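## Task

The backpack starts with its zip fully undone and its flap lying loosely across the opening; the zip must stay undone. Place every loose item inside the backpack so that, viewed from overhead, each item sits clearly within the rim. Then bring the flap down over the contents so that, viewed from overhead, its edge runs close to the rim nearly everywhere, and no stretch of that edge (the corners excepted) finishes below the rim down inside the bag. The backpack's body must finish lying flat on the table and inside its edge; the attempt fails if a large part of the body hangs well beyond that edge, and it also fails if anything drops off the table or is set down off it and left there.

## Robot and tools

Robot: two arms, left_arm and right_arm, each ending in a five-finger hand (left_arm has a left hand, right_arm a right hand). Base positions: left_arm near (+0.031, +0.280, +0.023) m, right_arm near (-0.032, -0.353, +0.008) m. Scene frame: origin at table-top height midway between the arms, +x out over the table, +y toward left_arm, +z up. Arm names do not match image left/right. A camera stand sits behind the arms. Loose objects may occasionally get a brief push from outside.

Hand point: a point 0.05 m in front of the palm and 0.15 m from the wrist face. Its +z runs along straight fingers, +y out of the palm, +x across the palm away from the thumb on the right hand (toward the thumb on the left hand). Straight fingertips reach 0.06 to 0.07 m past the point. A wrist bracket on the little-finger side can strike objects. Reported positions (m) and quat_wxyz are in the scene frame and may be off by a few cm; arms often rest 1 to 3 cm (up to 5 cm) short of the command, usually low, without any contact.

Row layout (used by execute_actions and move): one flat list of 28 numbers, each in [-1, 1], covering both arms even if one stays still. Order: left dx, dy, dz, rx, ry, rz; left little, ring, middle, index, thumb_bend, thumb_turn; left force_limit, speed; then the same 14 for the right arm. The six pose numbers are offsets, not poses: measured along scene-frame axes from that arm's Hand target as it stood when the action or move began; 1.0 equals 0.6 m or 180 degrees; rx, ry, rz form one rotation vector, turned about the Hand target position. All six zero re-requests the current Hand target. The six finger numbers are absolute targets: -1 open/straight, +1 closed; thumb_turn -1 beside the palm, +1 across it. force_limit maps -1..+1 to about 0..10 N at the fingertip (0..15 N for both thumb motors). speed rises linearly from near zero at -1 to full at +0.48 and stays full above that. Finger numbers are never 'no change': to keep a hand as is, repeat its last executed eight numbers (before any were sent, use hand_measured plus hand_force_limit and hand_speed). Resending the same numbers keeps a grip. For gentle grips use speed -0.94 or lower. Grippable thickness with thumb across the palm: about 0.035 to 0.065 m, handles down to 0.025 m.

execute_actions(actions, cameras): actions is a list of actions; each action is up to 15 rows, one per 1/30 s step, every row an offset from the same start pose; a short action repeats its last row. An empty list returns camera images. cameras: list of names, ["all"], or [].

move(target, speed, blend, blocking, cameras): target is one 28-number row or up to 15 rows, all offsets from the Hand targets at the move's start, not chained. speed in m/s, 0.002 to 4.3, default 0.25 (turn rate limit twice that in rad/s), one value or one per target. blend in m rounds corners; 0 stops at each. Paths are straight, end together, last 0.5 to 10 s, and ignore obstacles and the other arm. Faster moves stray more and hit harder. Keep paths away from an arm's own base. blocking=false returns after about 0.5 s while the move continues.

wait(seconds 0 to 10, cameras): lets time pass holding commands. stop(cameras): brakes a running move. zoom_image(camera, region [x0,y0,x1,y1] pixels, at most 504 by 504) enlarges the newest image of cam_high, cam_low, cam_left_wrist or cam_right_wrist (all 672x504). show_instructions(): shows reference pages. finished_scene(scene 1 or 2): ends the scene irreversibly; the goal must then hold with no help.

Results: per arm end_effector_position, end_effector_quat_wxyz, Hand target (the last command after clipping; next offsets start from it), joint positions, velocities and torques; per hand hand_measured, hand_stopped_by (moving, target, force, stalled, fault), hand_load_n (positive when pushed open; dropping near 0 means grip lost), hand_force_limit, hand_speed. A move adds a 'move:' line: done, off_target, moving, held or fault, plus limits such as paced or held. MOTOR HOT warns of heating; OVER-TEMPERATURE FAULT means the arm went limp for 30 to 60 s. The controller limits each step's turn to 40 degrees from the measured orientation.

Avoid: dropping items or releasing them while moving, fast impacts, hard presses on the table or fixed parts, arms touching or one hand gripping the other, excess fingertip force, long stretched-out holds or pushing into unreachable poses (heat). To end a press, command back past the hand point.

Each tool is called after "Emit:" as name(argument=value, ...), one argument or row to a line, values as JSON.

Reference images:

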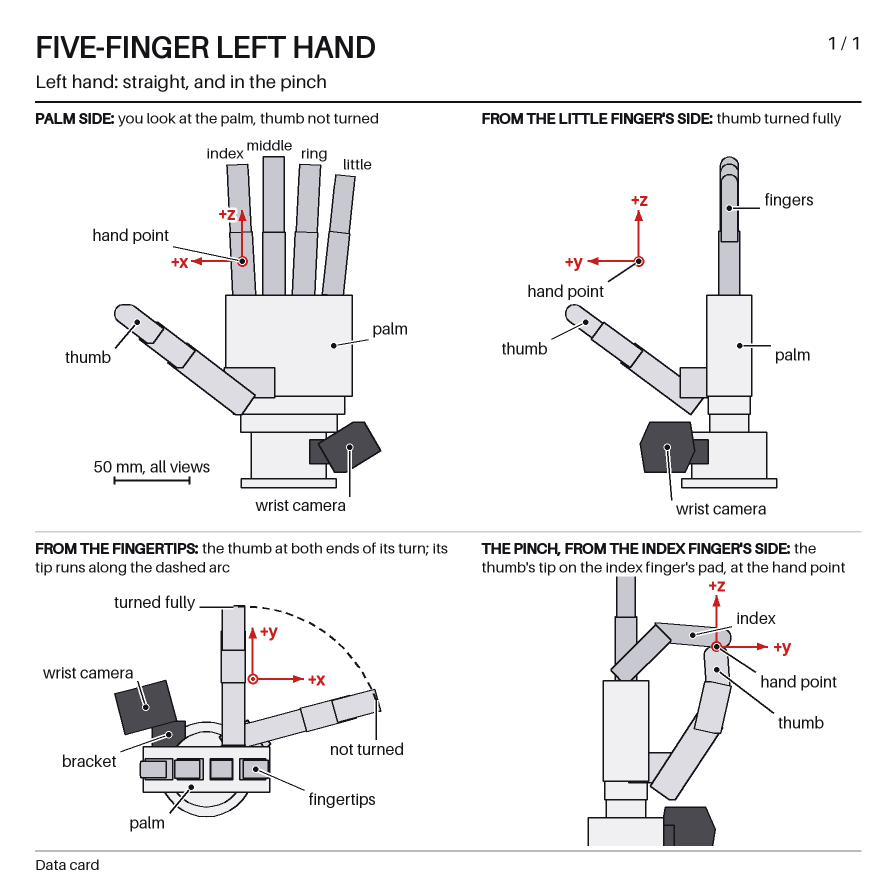

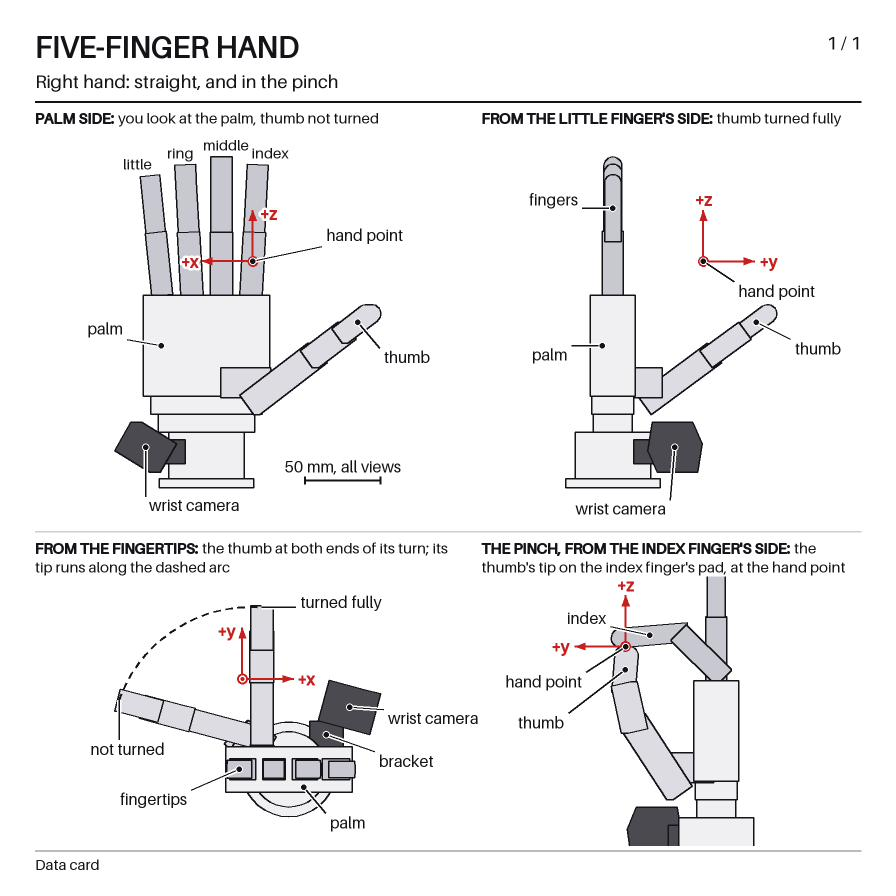

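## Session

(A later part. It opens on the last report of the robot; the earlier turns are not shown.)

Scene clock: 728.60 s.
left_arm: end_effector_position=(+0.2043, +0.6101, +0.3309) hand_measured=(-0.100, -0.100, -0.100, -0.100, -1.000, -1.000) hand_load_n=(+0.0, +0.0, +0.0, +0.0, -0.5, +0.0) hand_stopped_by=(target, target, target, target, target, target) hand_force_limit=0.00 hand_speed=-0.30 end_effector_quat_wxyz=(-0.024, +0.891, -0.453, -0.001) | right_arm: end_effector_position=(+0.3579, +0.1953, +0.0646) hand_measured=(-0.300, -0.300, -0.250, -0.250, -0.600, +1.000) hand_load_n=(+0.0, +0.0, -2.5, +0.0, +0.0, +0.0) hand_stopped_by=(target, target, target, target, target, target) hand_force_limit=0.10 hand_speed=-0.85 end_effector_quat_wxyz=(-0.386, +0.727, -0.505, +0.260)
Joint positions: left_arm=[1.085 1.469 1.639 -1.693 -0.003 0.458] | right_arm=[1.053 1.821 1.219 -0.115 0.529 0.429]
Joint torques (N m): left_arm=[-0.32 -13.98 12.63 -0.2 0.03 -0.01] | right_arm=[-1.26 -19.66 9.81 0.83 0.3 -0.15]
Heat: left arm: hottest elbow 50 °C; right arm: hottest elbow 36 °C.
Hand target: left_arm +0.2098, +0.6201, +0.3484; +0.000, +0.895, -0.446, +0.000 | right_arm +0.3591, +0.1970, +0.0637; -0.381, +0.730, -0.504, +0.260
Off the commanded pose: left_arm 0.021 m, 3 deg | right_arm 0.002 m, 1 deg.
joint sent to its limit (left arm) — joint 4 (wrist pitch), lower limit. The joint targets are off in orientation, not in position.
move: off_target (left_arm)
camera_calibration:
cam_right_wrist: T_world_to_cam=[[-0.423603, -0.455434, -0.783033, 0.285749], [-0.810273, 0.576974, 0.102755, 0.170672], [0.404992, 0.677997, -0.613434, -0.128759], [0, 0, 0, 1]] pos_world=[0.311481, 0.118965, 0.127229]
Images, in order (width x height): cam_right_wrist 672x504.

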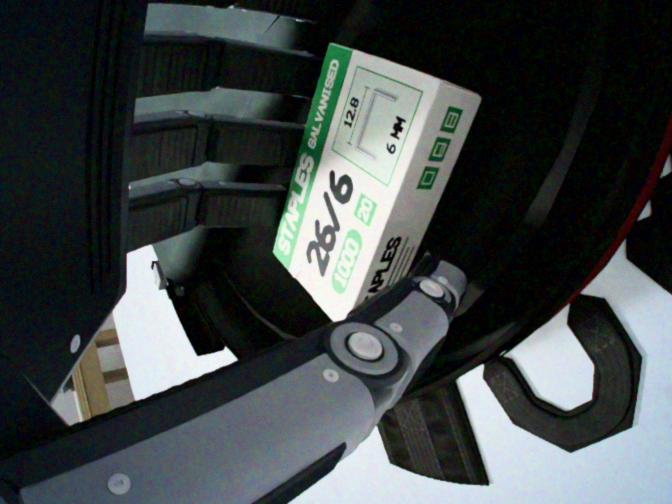

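Emit:
move(
  target=[
    [0,0,0, 0,0,0, -0.1,-0.1,-0.1,-0.1,-1,-1,0,-0.3, 0.0,0.0,0.2,0,0,0, -0.3,-0.3,-0.25,-0.25,-0.6,1,0.1,-0.85],
    [0,0,0, 0,0,0, -0.1,-0.1,-0.1,-0.1,-1,-1,0,-0.3, -0.162,-0.698,0.09,0.0465,-0.0357,0.3603, -1,-1,-0.35,-0.35,-0.35,1,0.0,-0.3],
  ],
  speed=0.3,
  blend=0.03,
  cameras=["cam_right_wrist","cam_high"],
)

Emit:
zoom_image(
  camera="cam_high",
  region=[280, 150, 500, 350],
)

Scene clock: 742.20 s.
left_arm: end_effector_position=(+0.2043, +0.6101, +0.3309) hand_measured=(-0.100, -0.100, -0.100, -0.100, -1.000, -1.000) hand_load_n=(+0.0, +0.0, +0.5, +0.0, +0.0, +0.0) hand_stopped_by=(target, target, target, target, target, target) hand_force_limit=0.00 hand_speed=-0.30 end_effector_quat_wxyz=(-0.024, +0.891, -0.453, -0.001) | right_arm: end_effector_position=(+0.2461, -0.2228, +0.1082) hand_measured=(-1.000, -1.000, -0.350, -0.350, -0.350, +1.000) hand_load_n=(+0.0, +0.0, +0.0, +0.0, +0.0, +0.0) hand_stopped_by=(target, target, target, target, target, target) hand_force_limit=0.00 hand_speed=-0.30 end_effector_quat_wxyz=(-0.537, +0.842, -0.043, +0.010)
Joint positions: left_arm=[1.085 1.469 1.639 -1.693 -0.003 0.458] | right_arm=[-0.051 1.281 0.72 -1.018 -1.134 -1.546]
Joint torques (N m): left_arm=[0.26 -14.1 12.85 -0.17 0.02 -0.07] | right_arm=[-0.73 -8.06 11.54 -0.18 -0.7 -0.24]
Heat: left arm: hottest elbow 50 °C; right arm: hottest elbow 36 °C.
Hand target: left_arm +0.2098, +0.6201, +0.3484; +0.000, +0.895, -0.446, +0.000 | right_arm +0.2618, -0.2217, +0.1177; -0.537, +0.843, -0.030, +0.019
Off the commanded pose: left_arm 0.021 m, 3 deg | right_arm 0.018 m, 2 deg.
joint sent to its limit (left arm) — joint 4 (wrist pitch), lower limit. The joint targets are off in orientation, not in position.
move: off_target (left_arm, right_arm); target 2's new numbers were sent with right_arm's hand 0.018 m and 2 deg from that target
camera_calibration:
cam_right_wrist: T_world_to_cam=[[0.222713, -0.440997, -0.869437, -0.0643294], [-0.871835, -0.489172, 0.0247909, 0.102886], [-0.436237, 0.752484, -0.493421, 0.437452], [0, 0, 0, 1]] pos_world=[0.294859, -0.307216, 0.157367]
Images, in order (width x height): cam_high 672x504, cam_right_wrist 672x504.

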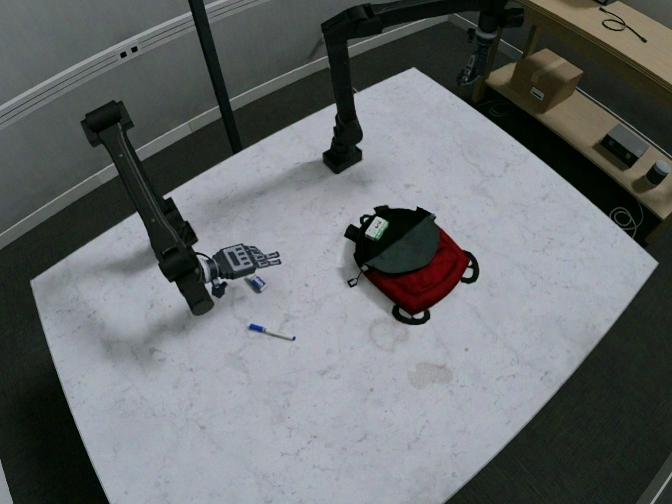

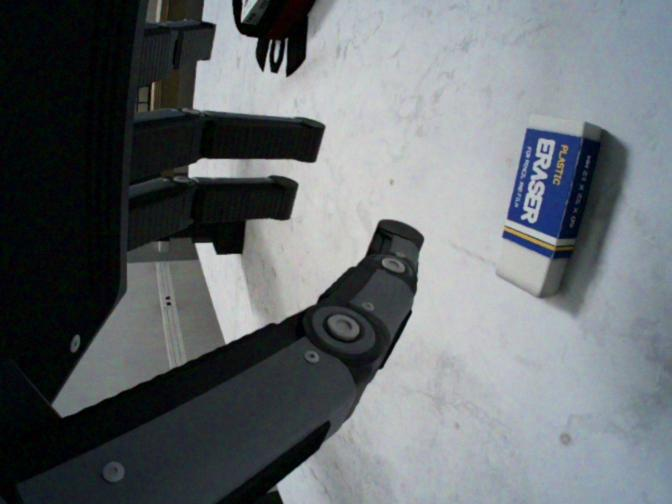

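Scaled by 2.291.

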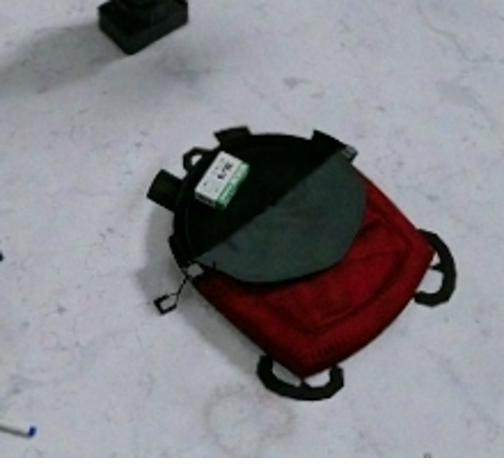

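Emit:
zoom_image(
  camera="cam_right_wrist",
  region=[470, 90, 630, 320],
)

Scaled by 2.191 from the camera's 672x504 image, which has a finer 960x720 frame.

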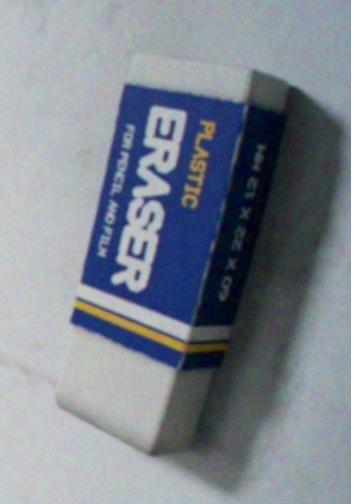

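Emit:
move(
  target=[
    [0,0,0, 0,0,0, -0.1,-0.1,-0.1,-0.1,-1,-1,0,-0.3, -0.0063,-0.022,-0.1095,0,0,0.044, -1,-1,-0.35,-0.35,-0.35,1,0.0,-0.3],
  ],
  speed=0.12,
  cameras=["cam_right_wrist"],
)

Scene clock: 764.70 s.
left_arm: end_effector_position=(+0.2043, +0.6101, +0.3309) hand_measured=(-0.100, -0.100, -0.100, -0.100, -1.000, -1.000) hand_load_n=(+0.0, +0.0, +0.5, +0.0, +0.0, -0.5) hand_stopped_by=(target, target, target, target, target, target) hand_force_limit=0.00 hand_speed=-0.30 end_effector_quat_wxyz=(-0.024, +0.891, -0.453, -0.001) | right_arm: end_effector_position=(+0.2428, -0.2312, +0.0481) hand_measured=(-1.000, -1.000, -0.350, -0.350, -0.350, +1.000) hand_load_n=(+0.0, -0.5, +0.0, +0.5, +0.0, +0.0) hand_stopped_by=(target, target, target, target, target, target) hand_force_limit=0.00 hand_speed=-0.30 end_effector_quat_wxyz=(-0.537, +0.843, +0.025, -0.028)
Joint positions: left_arm=[1.085 1.469 1.639 -1.693 -0.003 0.458] | right_arm=[-0.057 1.521 0.748 -1.129 -1.109 -1.914]
Joint torques (N m): left_arm=[0.32 -14.51 12.78 -0.09 0.05 -0.04] | right_arm=[-0.44 -10.29 9.06 -0.62 -0.64 -0.25]
Heat: left arm: hottest elbow 50 °C; right arm: hottest elbow 37 °C.
Hand target: left_arm +0.2098, +0.6201, +0.3484; +0.000, +0.895, -0.446, +0.000 | right_arm +0.2581, -0.2349, +0.0520; -0.537, +0.843, +0.029, -0.018
Off the commanded pose: left_arm 0.021 m, 3 deg | right_arm 0.016 m, 1 deg.
joint sent to its limit (left arm) — joint 4 (wrist pitch), lower limit. The joint targets are off in orientation, not in position.
move: off_target (left_arm, right_arm)
camera_calibration:
cam_right_wrist: T_world_to_cam=[[0.296739, -0.399723, -0.867276, -0.128129], [-0.786054, -0.617955, 0.0158637, 0.0472284], [-0.542278, 0.677018, -0.497575, 0.421076], [0, 0, 0, 1]] pos_world=[0.303485, -0.307107, 0.0976443]
Images, in order (width x height): cam_right_wrist 672x504.

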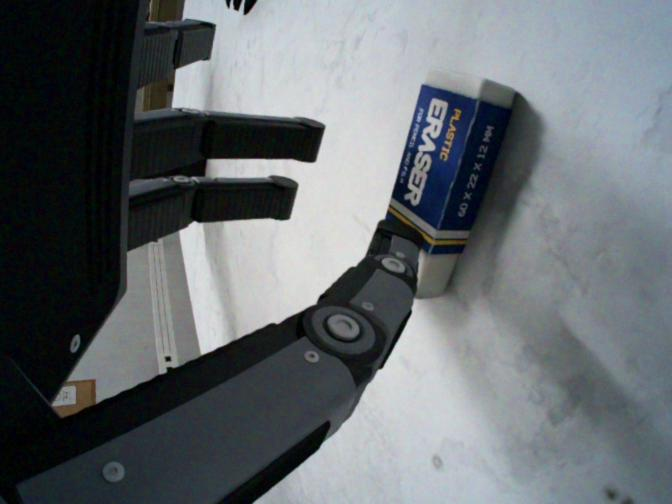

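Emit:
move(
  target=[
    [0,0,0, 0,0,0, -0.1,-0.1,-0.1,-0.1,-1,-1,0,-0.3, 0.03,-0.015,0.05,0,0,0, -1,-1,-0.35,-0.35,-0.35,1,0.0,-0.3],
    [0,0,0, 0,0,0, -0.1,-0.1,-0.1,-0.1,-1,-1,0,-0.3, 0.008,-0.011,-0.02,0,0,0, -1,-1,-0.35,-0.35,-0.35,1,0.0,-0.3],
  ],
  speed=0.12,
  cameras=["cam_right_wrist"],
)

Scene clock: 776.00 s.
left_arm: end_effector_position=(+0.2043, +0.6101, +0.3309) hand_measured=(-0.100, -0.100, -0.100, -0.100, -1.000, -1.000) hand_load_n=(+0.0, +0.0, +0.0, +0.5, +0.0, +0.0) hand_stopped_by=(target, target, target, target, target, target) hand_force_limit=0.00 hand_speed=-0.30 end_effector_quat_wxyz=(-0.024, +0.891, -0.453, -0.001) | right_arm: end_effector_position=(+0.2632, -0.2397, +0.0454) hand_measured=(-1.000, -1.000, -0.350, -0.350, -0.350, +1.000) hand_load_n=(+0.0, +0.0, +0.0, +0.0, +0.0, +0.0) hand_stopped_by=(target, target, target, target, target, target) hand_force_limit=0.00 hand_speed=-0.30 end_effector_quat_wxyz=(-0.536, +0.843, +0.030, -0.019)
Joint positions: left_arm=[1.085 1.469 1.639 -1.693 -0.003 0.458] | right_arm=[-0.078 1.571 0.801 -1.151 -1.103 -1.959]
Joint torques (N m): left_arm=[0.56 -13.98 12.78 -0.25 0.03 -0.04] | right_arm=[-1.08 -11.22 5.65 0.03 -0.66 -0.21]
Heat: left arm: hottest elbow 50 °C; right arm: hottest elbow 37 °C.
Hand target: left_arm +0.2098, +0.6201, +0.3484; +0.000, +0.895, -0.446, +0.000 | right_arm +0.2629, -0.2415, +0.0401; -0.537, +0.843, +0.029, -0.018
Off the commanded pose: left_arm 0.021 m, 3 deg | right_arm 0.006 m, 0 deg.
joint sent to its limit (left arm) — joint 4 (wrist pitch), lower limit. The joint targets are off in orientation, not in position.
move: off_target (left_arm)
camera_calibration:
cam_right_wrist: T_world_to_cam=[[0.31406, -0.400116, -0.860972, -0.144917], [-0.786257, -0.6179, 0.000348082, 0.058782], [-0.532134, 0.676836, -0.508652, 0.434441], [0, 0, 0, 1]] pos_world=[0.322911, -0.315708, 0.0961891]
Images, in order (width x height): cam_right_wrist 672x504.

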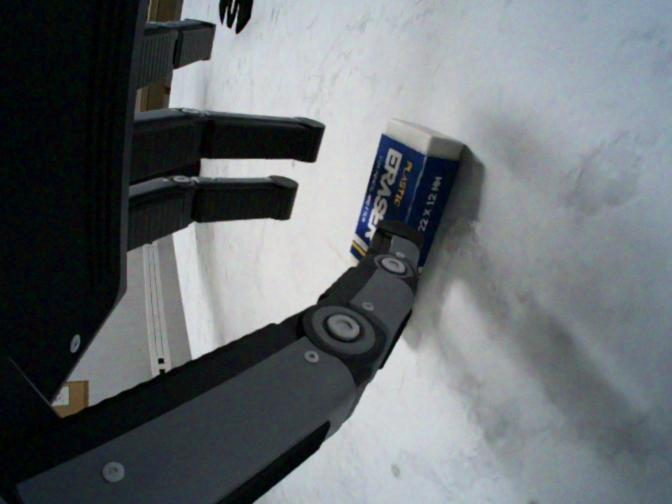

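Emit:
move(
  target=[
    [0,0,0, 0,0,0, -0.1,-0.1,-0.1,-0.1,-1,-1,0,-0.3, -0.005,-0.004,-0.0293,0,0,0, -1,-1,-0.35,-0.35,-0.35,1,0.0,-0.3],
  ],
  speed=0.06,
  cameras=["cam_right_wrist"],
)

Scene clock: 781.30 s.
left_arm: end_effector_position=(+0.2043, +0.6101, +0.3309) hand_measured=(-0.100, -0.100, -0.100, -0.100, -1.000, -1.000) hand_load_n=(+0.0, +0.0, +0.0, +0.5, +0.0, +0.0) hand_stopped_by=(target, target, target, target, target, target) hand_force_limit=0.00 hand_speed=-0.30 end_effector_quat_wxyz=(-0.024, +0.891, -0.453, -0.001) | right_arm: end_effector_position=(+0.2606, -0.2413, +0.0287) hand_measured=(-1.000, -1.000, -0.350, -0.350, -0.350, +1.000) hand_load_n=(+0.0, +0.0, +0.0, +0.0, +0.0, +0.0) hand_stopped_by=(target, target, target, target, target, target) hand_force_limit=0.00 hand_speed=-0.30 end_effector_quat_wxyz=(-0.537, +0.843, +0.030, -0.020)
Joint positions: left_arm=[1.085 1.469 1.639 -1.693 -0.003 0.458] | right_arm=[-0.083 1.606 0.782 -1.109 -1.101 -1.97]
Joint torques (N m): left_arm=[0.56 -13.57 12.81 -0.32 0.07 -0.08] | right_arm=[-0.62 -11.52 5.12 0.16 -0.56 -0.23]
Heat: left arm: hottest elbow 50 °C; right arm: hottest elbow 36 °C.
Hand target: left_arm +0.2098, +0.6201, +0.3484; +0.000, +0.895, -0.446, +0.000 | right_arm +0.2598, -0.2440, +0.0225; -0.537, +0.843, +0.029, -0.018
Off the commanded pose: left_arm 0.021 m, 3 deg | right_arm 0.007 m, 0 deg.
joint sent to its limit (left arm) — joint 4 (wrist pitch), lower limit. The joint targets are off in orientation, not in position.
move: off_target (left_arm)
camera_calibration:
cam_right_wrist: T_world_to_cam=[[0.31308, -0.399851, -0.861452, -0.15867], [-0.786106, -0.61809, 0.00119537, 0.0557176], [-0.532933, 0.676819, -0.507837, 0.425818], [0, 0, 0, 1]] pos_world=[0.320409, -0.317208, 0.0794929]
Images, in order (width x height): cam_right_wrist 672x504.

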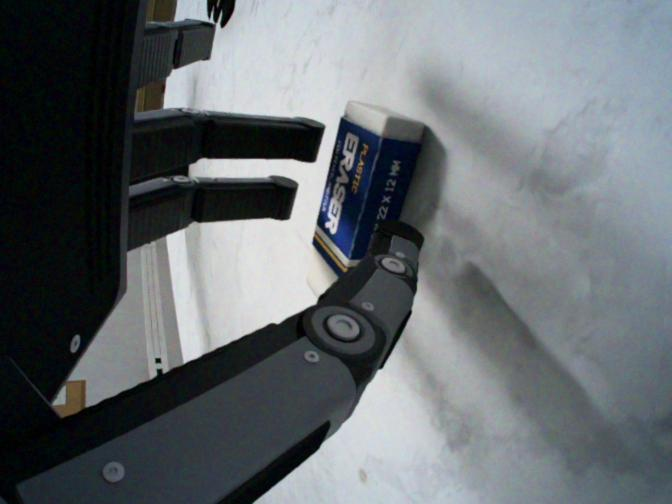

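Emit:
move(
  target=[
    [0,0,0, 0,0,0, -0.1,-0.1,-0.1,-0.1,-1,-1,0,-0.3, 0,0,0,0,0,0, -1,-1,0.1,0.1,-0.3,1,-0.4,-0.85],
  ],
  speed=0.06,
  cameras=["cam_right_wrist"],
)

Scene clock: 787.70 s.
left_arm: end_effector_position=(+0.2043, +0.6101, +0.3309) hand_measured=(-0.100, -0.100, -0.100, -0.100, -1.000, -1.000) hand_load_n=(+0.0, +0.0, +0.0, +0.0, +0.0, +0.0) hand_stopped_by=(target, target, target, target, target, target) hand_force_limit=0.00 hand_speed=-0.30 end_effector_quat_wxyz=(-0.024, +0.891, -0.453, -0.001) | right_arm: end_effector_position=(+0.2611, -0.2407, +0.0294) hand_measured=(-1.000, -1.000, -0.020, +0.100, -0.300, +1.000) hand_load_n=(+0.0, +0.0, +1.0, +0.5, +1.0, -1.0) hand_stopped_by=(target, target, force, target, target, target) hand_force_limit=-0.40 hand_speed=-0.85 end_effector_quat_wxyz=(-0.539, +0.842, +0.029, -0.019)
Joint positions: left_arm=[1.085 1.469 1.639 -1.693 -0.003 0.458] | right_arm=[-0.084 1.606 0.782 -1.108 -1.106 -1.971]
Joint torques (N m): left_arm=[0.44 -13.1 12.68 -0.05 0.09 -0.06] | right_arm=[-0.97 -11.81 5.38 0.2 -0.37 -0.27]
Heat: left arm: hottest elbow 50 °C; right arm: hottest elbow 36 °C.
Hand target: left_arm +0.2098, +0.6201, +0.3484; +0.000, +0.895, -0.446, +0.000 | right_arm +0.2599, -0.2439, +0.0225; -0.537, +0.843, +0.029, -0.018
Off the commanded pose: left_arm 0.021 m, 3 deg | right_arm 0.008 m, 0 deg.
joint sent to its limit (left arm) — joint 4 (wrist pitch), lower limit. The joint targets are off in orientation, not in position.
move: off_target (left_arm)
camera_calibration:
cam_right_wrist: T_world_to_cam=[[0.313733, -0.396518, -0.862755, -0.157435], [-0.787253, -0.616624, -0.00288001, 0.0571674], [-0.530853, 0.680109, -0.505615, 0.42614], [0, 0, 0, 1]] pos_world=[0.320616, -0.316997, 0.079799]
Images, in order (width x height): cam_right_wrist 672x504.

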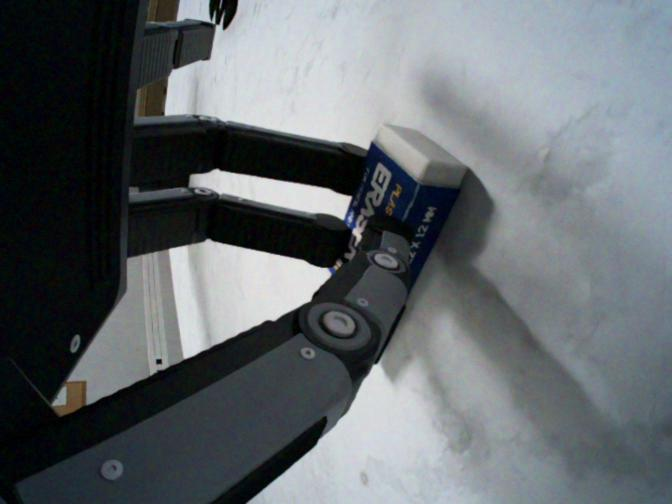

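Emit:
move(
  target=[
    [0,0,0, 0,0,0, -0.1,-0.1,-0.1,-0.1,-1,-1,0,-0.3, 0,0,0,0,0,0, -1,-1,-0.35,-0.35,-0.4,1,-0.4,-0.5],
    [0,0,0, 0,0,0, -0.1,-0.1,-0.1,-0.1,-1,-1,0,-0.3, 0.02,0.01,0.1,0,0,0, -1,-1,-0.35,-0.35,-0.4,1,-0.4,-0.5],
  ],
  speed=0.1,
  cameras=["cam_right_wrist"],
)

Emit:
zoom_image(
  camera="cam_right_wrist",
  region=[380, 90, 600, 320],
)

Scene clock: 793.87 s.
left_arm: end_effector_position=(+0.2043, +0.6101, +0.3309) hand_measured=(-0.100, -0.100, -0.100, -0.100, -1.000, -1.000) hand_load_n=(+0.0, +0.0, +0.0, +0.0, +0.0, +0.0) hand_stopped_by=(target, target, target, target, target, target) hand_force_limit=0.00 hand_speed=-0.30 end_effector_quat_wxyz=(-0.024, +0.891, -0.453, -0.001) | right_arm: end_effector_position=(+0.2588, -0.2392, +0.0701) hand_measured=(-1.000, -1.000, -0.350, -0.350, -0.400, +1.000) hand_load_n=(+0.0, +0.0, +0.0, +0.0, +0.0, +0.0) hand_stopped_by=(target, target, target, target, target, target) hand_force_limit=-0.40 hand_speed=-0.50 end_effector_quat_wxyz=(-0.539, +0.842, +0.020, -0.028)
Joint positions: left_arm=[1.085 1.469 1.639 -1.693 -0.003 0.458] | right_arm=[-0.08 1.522 0.822 -1.238 -1.107 -1.95]
Joint torques (N m): left_arm=[0.21 -13.57 12.89 -0.18 0.1 -0.07] | right_arm=[1.14 -13.51 9.55 -0.47 -0.64 -0.08]
Heat: left arm: hottest elbow 50 °C; right arm: hottest elbow 35 °C.
Hand target: left_arm +0.2098, +0.6201, +0.3484; +0.000, +0.895, -0.446, +0.000 | right_arm +0.2718, -0.2379, +0.0824; -0.537, +0.843, +0.028, -0.019
Off the commanded pose: left_arm 0.021 m, 3 deg | right_arm 0.018 m, 1 deg.
joint sent to its limit (left arm) — joint 4 (wrist pitch), lower limit. The joint targets are off in orientation, not in position.
move: off_target (left_arm, right_arm)
camera_calibration:
cam_right_wrist: T_world_to_cam=[[0.289617, -0.398125, -0.870413, -0.114567], [-0.790306, -0.612472, 0.0171806, 0.0567472], [-0.539943, 0.682917, -0.492022, 0.446653], [0, 0, 0, 1]] pos_world=[0.319195, -0.315883, 0.119067]
Images, in order (width x height): cam_right_wrist 672x504.

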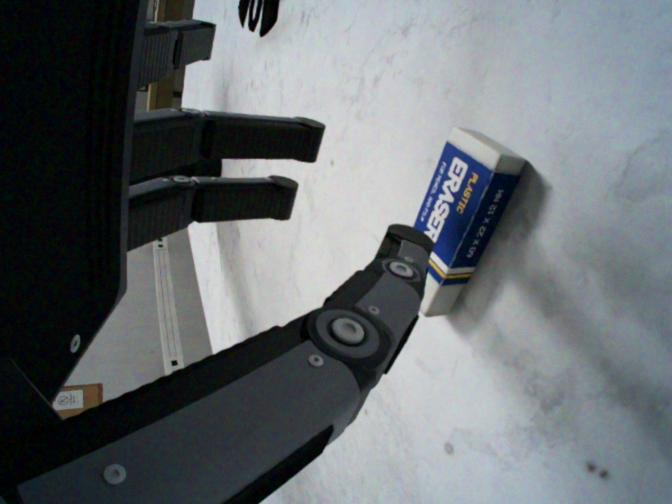

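Scaled by 2.191 from the camera's 672x504 image, which has a finer 960x720 frame.

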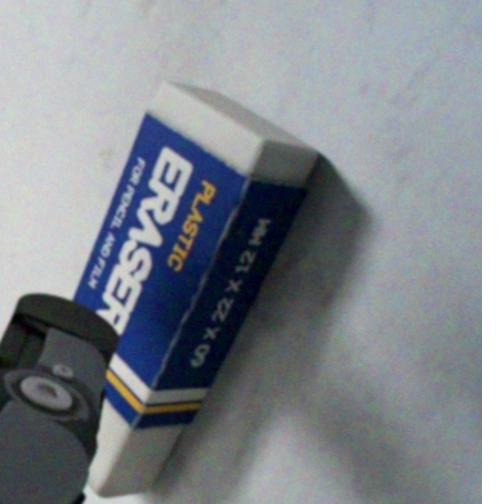

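Emit:
move(
  target=[
    [0,0,0, 0,0,0, -0.1,-0.1,-0.1,-0.1,-1,-1,0,-0.3, -0.012,-0.003,-0.03,-0.0277,-0.002,0, -1,-1,-0.35,-0.35,-0.3,1,-0.4,-0.5],
    [0,0,0, 0,0,0, -0.1,-0.1,-0.1,-0.1,-1,-1,0,-0.3, -0.0243,-0.0055,-0.088,-0.0277,-0.002,0, -1,-1,-0.35,-0.35,-0.3,1,-0.4,-0.5],
  ],
  speed=0.08,
  cameras=["cam_right_wrist"],
)

Scene clock: 815.13 s.
left_arm: end_effector_position=(+0.2043, +0.6101, +0.3309) hand_measured=(-0.100, -0.100, -0.100, -0.100, -1.000, -1.000) hand_load_n=(+0.0, +0.0, +0.0, +0.0, +0.0, +0.0) hand_stopped_by=(target, target, target, target, target, target) hand_force_limit=0.00 hand_speed=-0.30 end_effector_quat_wxyz=(-0.024, +0.891, -0.453, -0.001) | right_arm: end_effector_position=(+0.2597, -0.2422, +0.0350) hand_measured=(-1.000, -1.000, -0.350, -0.350, -0.300, +1.000) hand_load_n=(+0.0, +0.0, +0.0, +0.0, +0.0, +0.0) hand_stopped_by=(target, target, target, target, target, target) hand_force_limit=-0.40 hand_speed=-0.50 end_effector_quat_wxyz=(-0.500, +0.866, +0.031, -0.012)
Joint positions: left_arm=[1.085 1.469 1.639 -1.693 -0.003 0.458] | right_arm=[-0.051 1.523 0.761 -1.036 -1.032 -1.845]
Joint torques (N m): left_arm=[1.08 -13.8 12.82 -0.12 0.03 -0.04] | right_arm=[0.44 -11.28 5.56 0.58 -0.62 -0.14]
Heat: left arm: hottest elbow 51 °C; right arm: hottest elbow 36 °C.
Hand target: left_arm +0.2098, +0.6201, +0.3484; +0.000, +0.895, -0.446, +0.000 | right_arm +0.2573, -0.2413, +0.0296; -0.500, +0.866, +0.029, -0.017
Off the commanded pose: left_arm 0.021 m, 3 deg | right_arm 0.006 m, 1 deg.
joint sent to its limit (left arm) — joint 4 (wrist pitch), lower limit. The joint targets are off in orientation, not in position.
move: off_target (left_arm)
camera_calibration:
cam_right_wrist: T_world_to_cam=[[0.324837, -0.473883, -0.818484, -0.175861], [-0.790129, -0.6116, 0.0405185, 0.0555984], [-0.519786, 0.633545, -0.573099, 0.417462], [0, 0, 0, 1]] pos_world=[0.318047, -0.313814, 0.093055]
Images, in order (width x height): cam_right_wrist 672x504.

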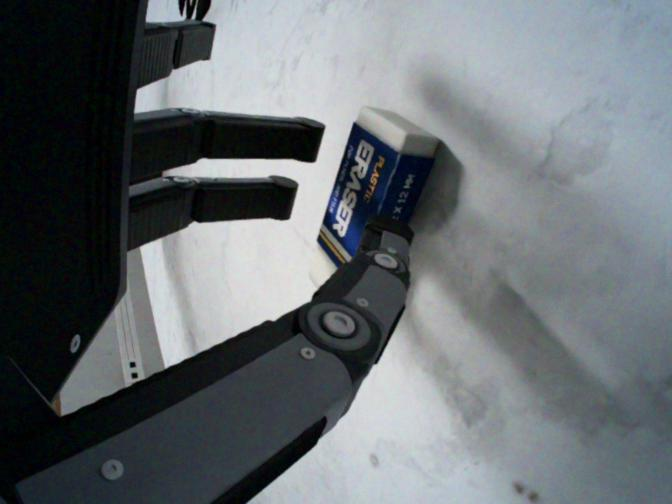

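Emit:
move(
  target=[
    [0,0,0, 0,0,0, -0.1,-0.1,-0.1,-0.1,-1,-1,0,-0.3, -0.002,-0.003,-0.0155,0,0,0, -1,-1,-0.35,-0.35,-0.3,1,-0.4,-0.5],
  ],
  speed=0.06,
  cameras=["cam_right_wrist"],
)

Scene clock: 819.63 s.
left_arm: end_effector_position=(+0.2043, +0.6101, +0.3309) hand_measured=(-0.100, -0.100, -0.100, -0.100, -1.000, -1.000) hand_load_n=(+0.0, +0.0, +0.0, +0.0, +0.0, +0.0) hand_stopped_by=(target, target, target, target, target, target) hand_force_limit=0.00 hand_speed=-0.30 end_effector_quat_wxyz=(-0.024, +0.891, -0.453, -0.001) | right_arm: end_effector_position=(+0.2579, -0.2422, +0.0266) hand_measured=(-1.000, -1.000, -0.350, -0.350, -0.300, +1.000) hand_load_n=(+0.0, +0.0, +0.0, +0.0, +0.0, +0.0) hand_stopped_by=(target, target, target, target, target, target) hand_force_limit=-0.40 hand_speed=-0.50 end_effector_quat_wxyz=(-0.500, +0.866, +0.029, -0.015)
Joint positions: left_arm=[1.085 1.469 1.639 -1.693 -0.003 0.458] | right_arm=[-0.051 1.542 0.752 -1.014 -1.031 -1.845]
Joint torques (N m): left_arm=[0.67 -14.1 12.77 -0.31 0.09 -0.01] | right_arm=[-0.32 -11.28 5.49 0.36 -0.58 -0.24]
Heat: left arm: hottest elbow 51 °C; right arm: hottest elbow 35 °C.
Hand target: left_arm +0.2098, +0.6201, +0.3484; +0.000, +0.895, -0.446, +0.000 | right_arm +0.2562, -0.2430, +0.0204; -0.500, +0.866, +0.030, -0.017
Off the commanded pose: left_arm 0.021 m, 3 deg | right_arm 0.007 m, 0 deg.
joint sent to its limit (left arm) — joint 4 (wrist pitch), lower limit. The joint targets are off in orientation, not in position.
move: off_target (left_arm)
camera_calibration:
cam_right_wrist: T_world_to_cam=[[0.319597, -0.474007, -0.820473, -0.180754], [-0.789724, -0.61175, 0.0458031, 0.0542934], [-0.523635, 0.633309, -0.569848, 0.412675], [0, 0, 0, 1]] pos_world=[0.316736, -0.313815, 0.0843718]
Images, in order (width x height): cam_right_wrist 672x504.

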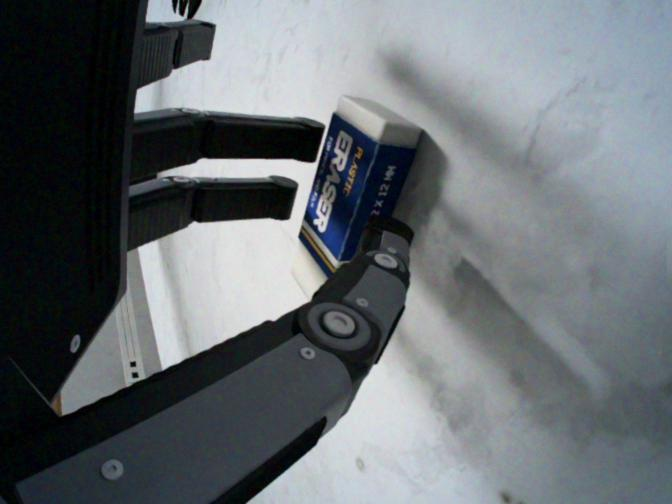

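Emit:
move(
  target=[
    [0,0,0, 0,0,0, -0.1,-0.1,-0.1,-0.1,-1,-1,0,-0.3, 0,0,0,0,0,0, -1,-1,-0.12,-0.12,-0.3,1,-0.4,-0.6],
    [0,0,0, 0,0,0, -0.1,-0.1,-0.1,-0.1,-1,-1,0,-0.3, 0,0,0,0,0,0, -1,-1,0.15,0.15,-0.3,1,-0.4,-0.85],
  ],
  speed=0.06,
  cameras=["cam_right_wrist"],
)

Scene clock: 823.57 s.
left_arm: end_effector_position=(+0.2043, +0.6101, +0.3309) hand_measured=(-0.100, -0.100, -0.100, -0.100, -1.000, -1.000) hand_load_n=(+0.5, +0.0, +0.0, +0.0, +0.0, +0.0) hand_stopped_by=(target, target, target, target, target, target) hand_force_limit=0.00 hand_speed=-0.30 end_effector_quat_wxyz=(-0.024, +0.891, -0.453, -0.001) | right_arm: end_effector_position=(+0.2579, -0.2423, +0.0266) hand_measured=(-1.000, -1.000, -0.040, -0.026, -0.302, +1.000) hand_load_n=(+0.0, +0.0, +4.0, +5.0, +7.5, -2.0) hand_stopped_by=(target, target, force, force, target, target) hand_force_limit=-0.40 hand_speed=-0.85 end_effector_quat_wxyz=(-0.500, +0.866, +0.029, -0.015)
Joint positions: left_arm=[1.085 1.469 1.639 -1.693 -0.003 0.458] | right_arm=[-0.051 1.542 0.752 -1.014 -1.03 -1.845]
Joint torques (N m): left_arm=[1.03 -13.68 12.85 -0.32 0.05 -0.07] | right_arm=[-0.21 -10.4 5.6 0.27 -0.64 -0.28]
Heat: left arm: hottest elbow 51 °C; right arm: hottest elbow 35 °C.
Hand target: left_arm +0.2098, +0.6201, +0.3484; +0.000, +0.895, -0.446, +0.000 | right_arm +0.2562, -0.2431, +0.0204; -0.500, +0.866, +0.029, -0.017
Off the commanded pose: left_arm 0.021 m, 3 deg | right_arm 0.006 m, 0 deg.
joint sent to its limit (left arm) — joint 4 (wrist pitch), lower limit. The joint targets are off in orientation, not in position.
move: off_target (left_arm)
camera_calibration:
cam_right_wrist: T_world_to_cam=[[0.319559, -0.474351, -0.820289, -0.180948], [-0.789711, -0.611744, 0.0461085, 0.0542693], [-0.523678, 0.633057, -0.570088, 0.412573], [0, 0, 0, 1]] pos_world=[0.316736, -0.313816, 0.084271]
Images, in order (width x height): cam_right_wrist 672x504.

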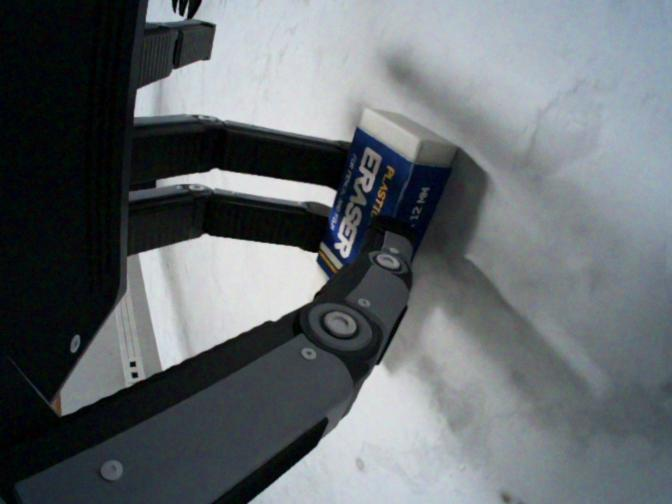

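Emit:
move(
  target=[
    [0,0,0, 0,0,0, -0.1,-0.1,-0.1,-0.1,-1,-1,0,-0.3, 0.01,0,0.25,0,0,0, -1,-1,0.15,0.15,-0.3,1,-0.4,-0.85],
    [0,0,0, 0,0,0, -0.1,-0.1,-0.1,-0.1,-1,-1,0,-0.3, 0.19,0.63,0.26,0,0,-0.3556, -0.3,-0.3,0.15,0.15,-0.3,1,-0.4,-0.85],
  ],
  speed=0.2,
  blend=0.03,
  cameras=["cam_right_wrist","cam_high"],
)

Emit:
zoom_image(
  camera="cam_high",
  region=[280, 150, 500, 350],
)

Scene clock: 835.20 s.
left_arm: end_effector_position=(+0.2043, +0.6101, +0.3309) hand_measured=(-0.100, -0.100, -0.100, -0.100, -1.000, -1.000) hand_load_n=(+0.0, +0.0, +0.0, +0.0, +0.0, +0.0) hand_stopped_by=(target, target, target, target, target, target) hand_force_limit=0.00 hand_speed=-0.30 end_effector_quat_wxyz=(-0.024, +0.891, -0.453, -0.001) | right_arm: end_effector_position=(+0.3600, +0.1171, +0.1566) hand_measured=(-0.300, -0.300, -0.040, -0.026, -0.302, +1.000) hand_load_n=(+0.0, -0.5, +3.5, +4.5, +8.5, -2.0) hand_stopped_by=(target, target, force, force, target, target) hand_force_limit=-0.40 hand_speed=-0.85 end_effector_quat_wxyz=(-0.418, +0.759, -0.431, +0.251)
Joint positions: left_arm=[1.085 1.469 1.639 -1.693 -0.003 0.458] | right_arm=[0.94 1.528 1.072 -0.136 0.342 0.197]
Joint torques (N m): left_arm=[1.14 -14.1 12.88 -0.14 0.04 -0.11] | right_arm=[-0.5 -14.86 14.48 1.16 0.29 -0.08]
Heat: left arm: hottest elbow 51 °C; right arm: hottest elbow 35 °C.
Hand target: left_arm +0.2098, +0.6201, +0.3484; +0.000, +0.895, -0.446, +0.000 | right_arm +0.3701, +0.1350, +0.1762; -0.433, +0.750, -0.434, +0.250
Off the commanded pose: left_arm 0.021 m, 3 deg | right_arm 0.029 m, 2 deg.
joint sent to its limit (left arm) — joint 4 (wrist pitch), lower limit. The joint targets are off in orientation, not in position.
move: off_target (left_arm, right_arm); target 2's new numbers were sent with right_arm's hand 0.028 m and 2 deg from that target
camera_calibration:
cam_right_wrist: T_world_to_cam=[[-0.29636, -0.521129, -0.800372, 0.287659], [-0.897738, 0.437991, 0.0472328, 0.264494], [0.325941, 0.732522, -0.59764, -0.000473453], [0, 0, 0, 1]] pos_world=[0.322851, 0.0344083, 0.217459]
Images, in order (width x height): cam_high 672x504, cam_right_wrist 672x504.

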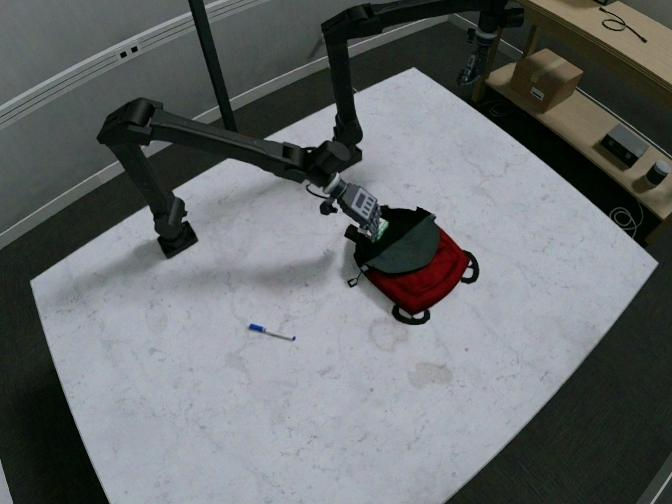

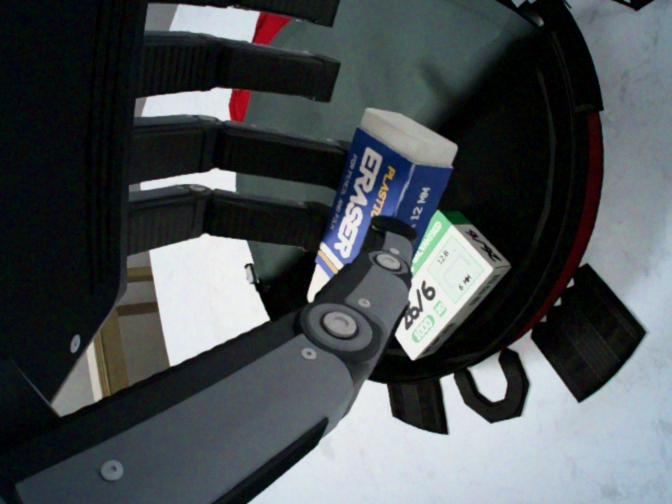

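Scaled by 2.291.

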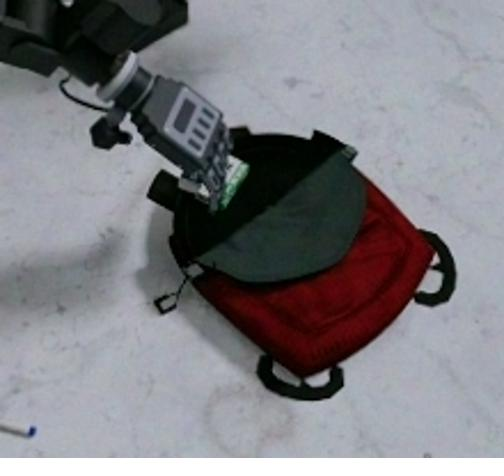

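Emit:
move(
  target=[
    [0,0,0, 0,0,0, -0.1,-0.1,-0.1,-0.1,-1,-1,0,-0.3, 0.0,0.21,-0.0,0,0,0, -0.3,-0.3,0.15,0.15,-0.3,1,-0.4,-0.85],
    [0,0,0, 0,0,0, -0.1,-0.1,-0.1,-0.1,-1,-1,0,-0.3, -0.0,0.207,-0.15,0,0,0, -0.3,-0.3,0.15,0.15,-0.3,1,-0.4,-0.85],
  ],
  speed=0.15,
  blend=0.02,
  cameras=["cam_right_wrist"],
)

Scene clock: 853.33 s.
left_arm: end_effector_position=(+0.2043, +0.6101, +0.3309) hand_measured=(-0.100, -0.100, -0.100, -0.100, -1.000, -1.000) hand_load_n=(+0.0, +0.0, +0.0, +0.0, -0.5, +0.0) hand_stopped_by=(target, target, target, target, target, target) hand_force_limit=0.00 hand_speed=-0.30 end_effector_quat_wxyz=(-0.024, +0.891, -0.453, -0.001) | right_arm: end_effector_position=(+0.3711, +0.2549, +0.0912) hand_measured=(-0.300, -0.300, -0.040, -0.026, -0.302, +1.000) hand_load_n=(+0.0, +0.0, +3.5, +4.5, +8.0, -2.0) hand_stopped_by=(target, target, force, force, target, target) hand_force_limit=-0.40 hand_speed=-0.85 end_effector_quat_wxyz=(-0.428, +0.754, -0.431, +0.253)
Joint positions: left_arm=[1.085 1.469 1.639 -1.693 -0.003 0.458] | right_arm=[1.067 1.889 1.357 -0.066 0.448 0.272]
Joint torques (N m): left_arm=[-0.03 -13.92 12.72 -0.13 0.02 -0.08] | right_arm=[-0.09 -21.95 8.75 2.52 0.37 -0.06]
Heat: left arm: hottest elbow 51 °C; right arm: hottest elbow 36 °C.
Hand target: left_arm +0.2098, +0.6201, +0.3484; +0.000, +0.895, -0.446, +0.000 | right_arm +0.3701, +0.2592, +0.0862; -0.433, +0.750, -0.434, +0.250
Off the commanded pose: left_arm 0.021 m, 3 deg | right_arm 0.007 m, 1 deg.
joint sent to its limit (left arm) — joint 4 (wrist pitch), lower limit. The joint targets are off in orientation, not in position.
move: off_target (left_arm)
camera_calibration:
cam_right_wrist: T_world_to_cam=[[-0.284708, -0.506494, -0.813883, 0.303616], [-0.898278, 0.437414, 0.0420195, 0.218032], [0.334722, 0.743057, -0.579507, -0.151709], [0, 0, 0, 1]] pos_world=[0.333076, 0.171137, 0.15003]
Images, in order (width x height): cam_right_wrist 672x504.

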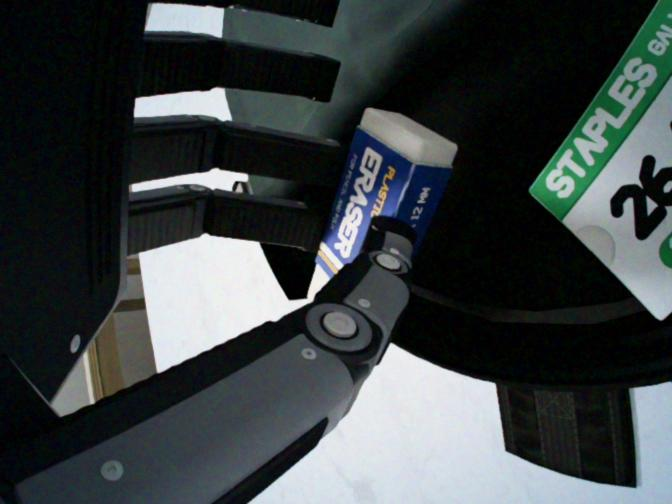

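Emit:
move(
  target=[0,0,0,0,0,0,-0.1,-0.1,-0.1,-0.1,-1,-1,0,-0.3,0,-0.007,-0.045,0,0,0,-0.3,-0.3,0.15,0.15,-0.3,1,-0.4,-0.85],
  speed=0.06,
  cameras=["cam_high","cam_right_wrist"],
)

Scene clock: 876.37 s.
left_arm: end_effector_position=(+0.2043, +0.6101, +0.3309) hand_measured=(-0.100, -0.100, -0.100, -0.100, -1.000, -1.000) hand_load_n=(+0.0, +0.0, +0.5, +0.0, +0.0, +0.0) hand_stopped_by=(target, target, target, target, target, target) hand_force_limit=0.00 hand_speed=-0.30 end_effector_quat_wxyz=(-0.024, +0.891, -0.453, -0.001) | right_arm: end_effector_position=(+0.3707, +0.2541, +0.0713) hand_measured=(-0.300, -0.300, -0.040, -0.026, -0.302, +1.000) hand_load_n=(+0.0, -0.5, +4.0, +4.5, +8.0, -2.0) hand_stopped_by=(target, target, force, force, target, target) hand_force_limit=-0.40 hand_speed=-0.85 end_effector_quat_wxyz=(-0.433, +0.750, -0.431, +0.253)
Joint positions: left_arm=[1.085 1.469 1.639 -1.693 -0.003 0.458] | right_arm=[1.067 1.912 1.325 0.004 0.448 0.272]
Joint torques (N m): left_arm=[0.38 -14.1 12.74 -0.06 0.07 -0.04] | right_arm=[0.21 -21.01 8.28 2.29 0.21 -0.15]
Heat: left arm: hottest elbow 51 °C; right arm: hottest elbow 35 °C.
Hand target: left_arm +0.2098, +0.6201, +0.3484; +0.000, +0.895, -0.446, +0.000 | right_arm +0.3701, +0.2551, +0.0594; -0.433, +0.750, -0.434, +0.250
Off the commanded pose: left_arm 0.021 m, 3 deg | right_arm 0.012 m, 0 deg.
joint sent to its limit (left arm) — joint 4 (wrist pitch), lower limit. The joint targets are off in orientation, not in position.
move: off_target (left_arm, right_arm)
camera_calibration:
cam_right_wrist: T_world_to_cam=[[-0.279177, -0.497087, -0.821562, 0.283027], [-0.898595, 0.436857, 0.0410327, 0.219143], [0.338508, 0.749707, -0.568641, -0.166465], [0, 0, 0, 1]] pos_world=[0.332286, 0.169755, 0.128874]
Images, in order (width x height): cam_high 672x504, cam_right_wrist 672x504.

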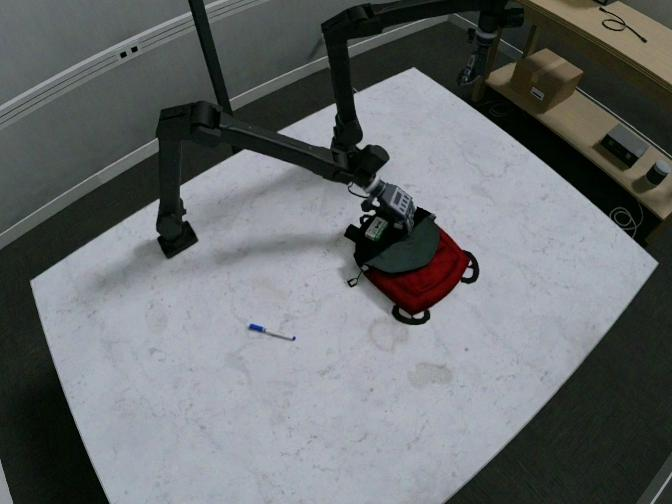

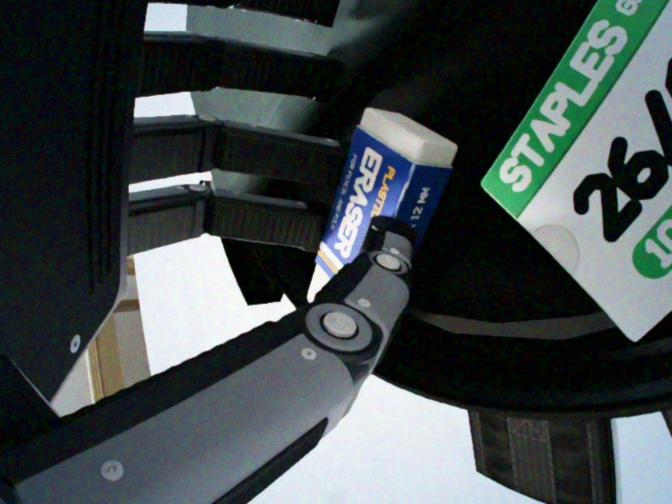

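Emit:
move(
  target=[0,0,0,0,0,0,-0.1,-0.1,-0.1,-0.1,-1,-1,0,-0.3,0,0,-0.022,0,0,0,-0.3,-0.3,0.15,0.15,-0.3,1,-0.4,-0.85],
  speed=0.06,
  cameras=["cam_right_wrist"],
)

Scene clock: 881.67 s.
left_arm: end_effector_position=(+0.2043, +0.6101, +0.3309) hand_measured=(-0.100, -0.100, -0.100, -0.100, -1.000, -1.000) hand_load_n=(+0.0, +0.0, +0.0, +0.0, +0.0, +0.0) hand_stopped_by=(target, target, target, target, target, target) hand_force_limit=0.00 hand_speed=-0.30 end_effector_quat_wxyz=(-0.024, +0.891, -0.453, -0.001) | right_arm: end_effector_position=(+0.3716, +0.2555, +0.0686) hand_measured=(-0.300, -0.300, -0.040, -0.026, -0.302, +1.000) hand_load_n=(+0.0, -1.0, +3.5, +4.5, +8.0, -2.0) hand_stopped_by=(target, target, force, force, target, target) hand_force_limit=-0.40 hand_speed=-0.85 end_effector_quat_wxyz=(-0.440, +0.746, -0.431, +0.253)
Joint positions: left_arm=[1.085 1.469 1.639 -1.693 -0.003 0.458] | right_arm=[1.067 1.918 1.316 0.033 0.449 0.272]
Joint torques (N m): left_arm=[0.85 -14.04 12.66 -0.21 0.08 -0.12] | right_arm=[0.26 -20.01 7.95 2.5 0.24 0]
Heat: left arm: hottest elbow 51 °C; right arm: hottest elbow 35 °C.
Hand target: left_arm +0.2098, +0.6201, +0.3484; +0.000, +0.895, -0.446, +0.000 | right_arm +0.3700, +0.2551, +0.0461; -0.433, +0.750, -0.434, +0.250
Off the commanded pose: left_arm 0.021 m, 3 deg | right_arm 0.022 m, 1 deg.
joint sent to its limit (left arm) — joint 4 (wrist pitch), lower limit. The joint targets are off in orientation, not in position.
move: off_target (left_arm, right_arm)
camera_calibration:
cam_right_wrist: T_world_to_cam=[[-0.272894, -0.486136, -0.830181, 0.277243], [-0.898745, 0.436667, 0.0397293, 0.219655], [0.343199, 0.756963, -0.556076, -0.173737], [0, 0, 0, 1]] pos_world=[0.332699, 0.170374, 0.124824]
Images, in order (width x height): cam_right_wrist 672x504.

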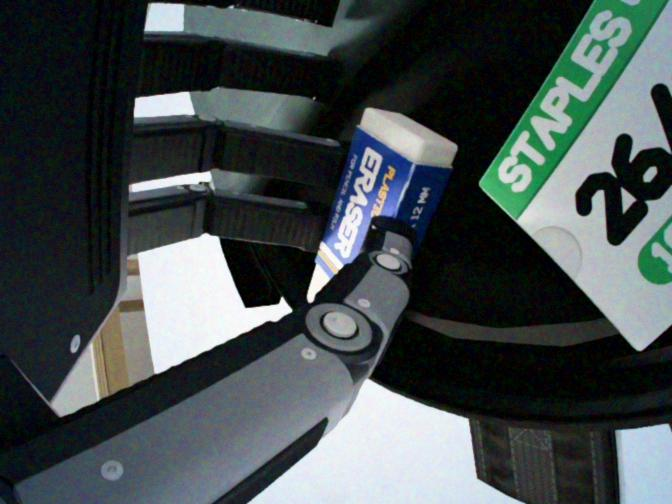

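Emit:
move(
  target=[
    [0,0,0,0,0,0,-0.1,-0.1,-0.1,-0.1,-1,-1,0,-0.3,0,0,0.025,0,0,0,-0.3,-0.3,0.15,0.15,-0.3,1,-0.4,-0.85],
    [0,0,0,0,0,0,-0.1,-0.1,-0.1,-0.1,-1,-1,0,-0.3,0,0,0.025,0,0,0,-0.3,-0.3,-0.2,-0.2,-0.6,1,-0.4,-0.85],
  ],
  speed=0.06,
  cameras=["cam_right_wrist"],
)

Scene clock: 890.37 s.
left_arm: end_effector_position=(+0.2043, +0.6101, +0.3309) hand_measured=(-0.100, -0.100, -0.100, -0.100, -1.000, -1.000) hand_load_n=(+0.0, +0.0, +0.0, +0.0, +0.0, +0.0) hand_stopped_by=(target, target, target, target, target, target) hand_force_limit=0.00 hand_speed=-0.30 end_effector_quat_wxyz=(-0.024, +0.891, -0.453, -0.001) | right_arm: end_effector_position=(+0.3716, +0.2554, +0.0685) hand_measured=(-0.300, -0.300, -0.200, -0.200, -0.600, +1.000) hand_load_n=(+0.0, -1.0, +0.0, +0.0, +0.0, +0.0) hand_stopped_by=(target, target, target, target, target, target) hand_force_limit=-0.40 hand_speed=-0.85 end_effector_quat_wxyz=(-0.439, +0.746, -0.431, +0.253)
Joint positions: left_arm=[1.085 1.469 1.639 -1.693 -0.003 0.458] | right_arm=[1.067 1.918 1.316 0.033 0.449 0.272]
Joint torques (N m): left_arm=[0.38 -13.39 12.66 -0.05 0.04 -0.04] | right_arm=[-0.67 -21.6 9.05 1.13 0.18 -0.07]
Heat: left arm: hottest elbow 51 °C; right arm: hottest elbow 35 °C.
Hand target: left_arm +0.2098, +0.6201, +0.3484; +0.000, +0.895, -0.446, +0.000 | right_arm +0.3701, +0.2550, +0.0612; -0.433, +0.750, -0.434, +0.250
Off the commanded pose: left_arm 0.021 m, 3 deg | right_arm 0.007 m, 1 deg.
joint sent to its limit (left arm) — joint 4 (wrist pitch), lower limit. The joint targets are off in orientation, not in position.
move: off_target (left_arm)
camera_calibration:
cam_right_wrist: T_world_to_cam=[[-0.273222, -0.486757, -0.829709, 0.277264], [-0.898604, 0.436975, 0.0395535, 0.219627], [0.343309, 0.756387, -0.556792, -0.173567], [0, 0, 0, 1]] pos_world=[0.332699, 0.170273, 0.124721]
Images, in order (width x height): cam_right_wrist 672x504.

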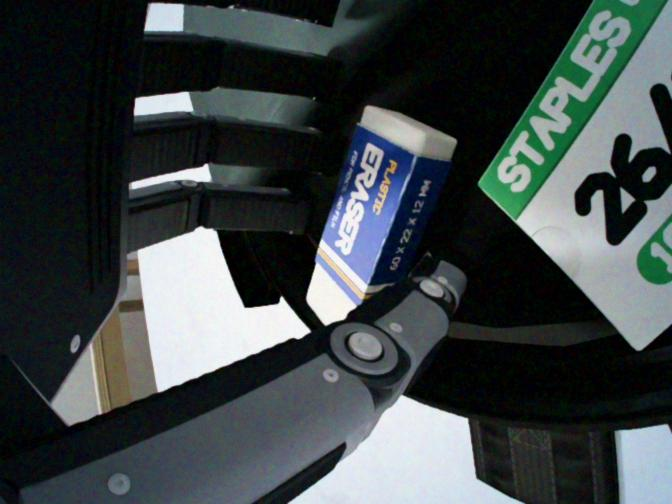

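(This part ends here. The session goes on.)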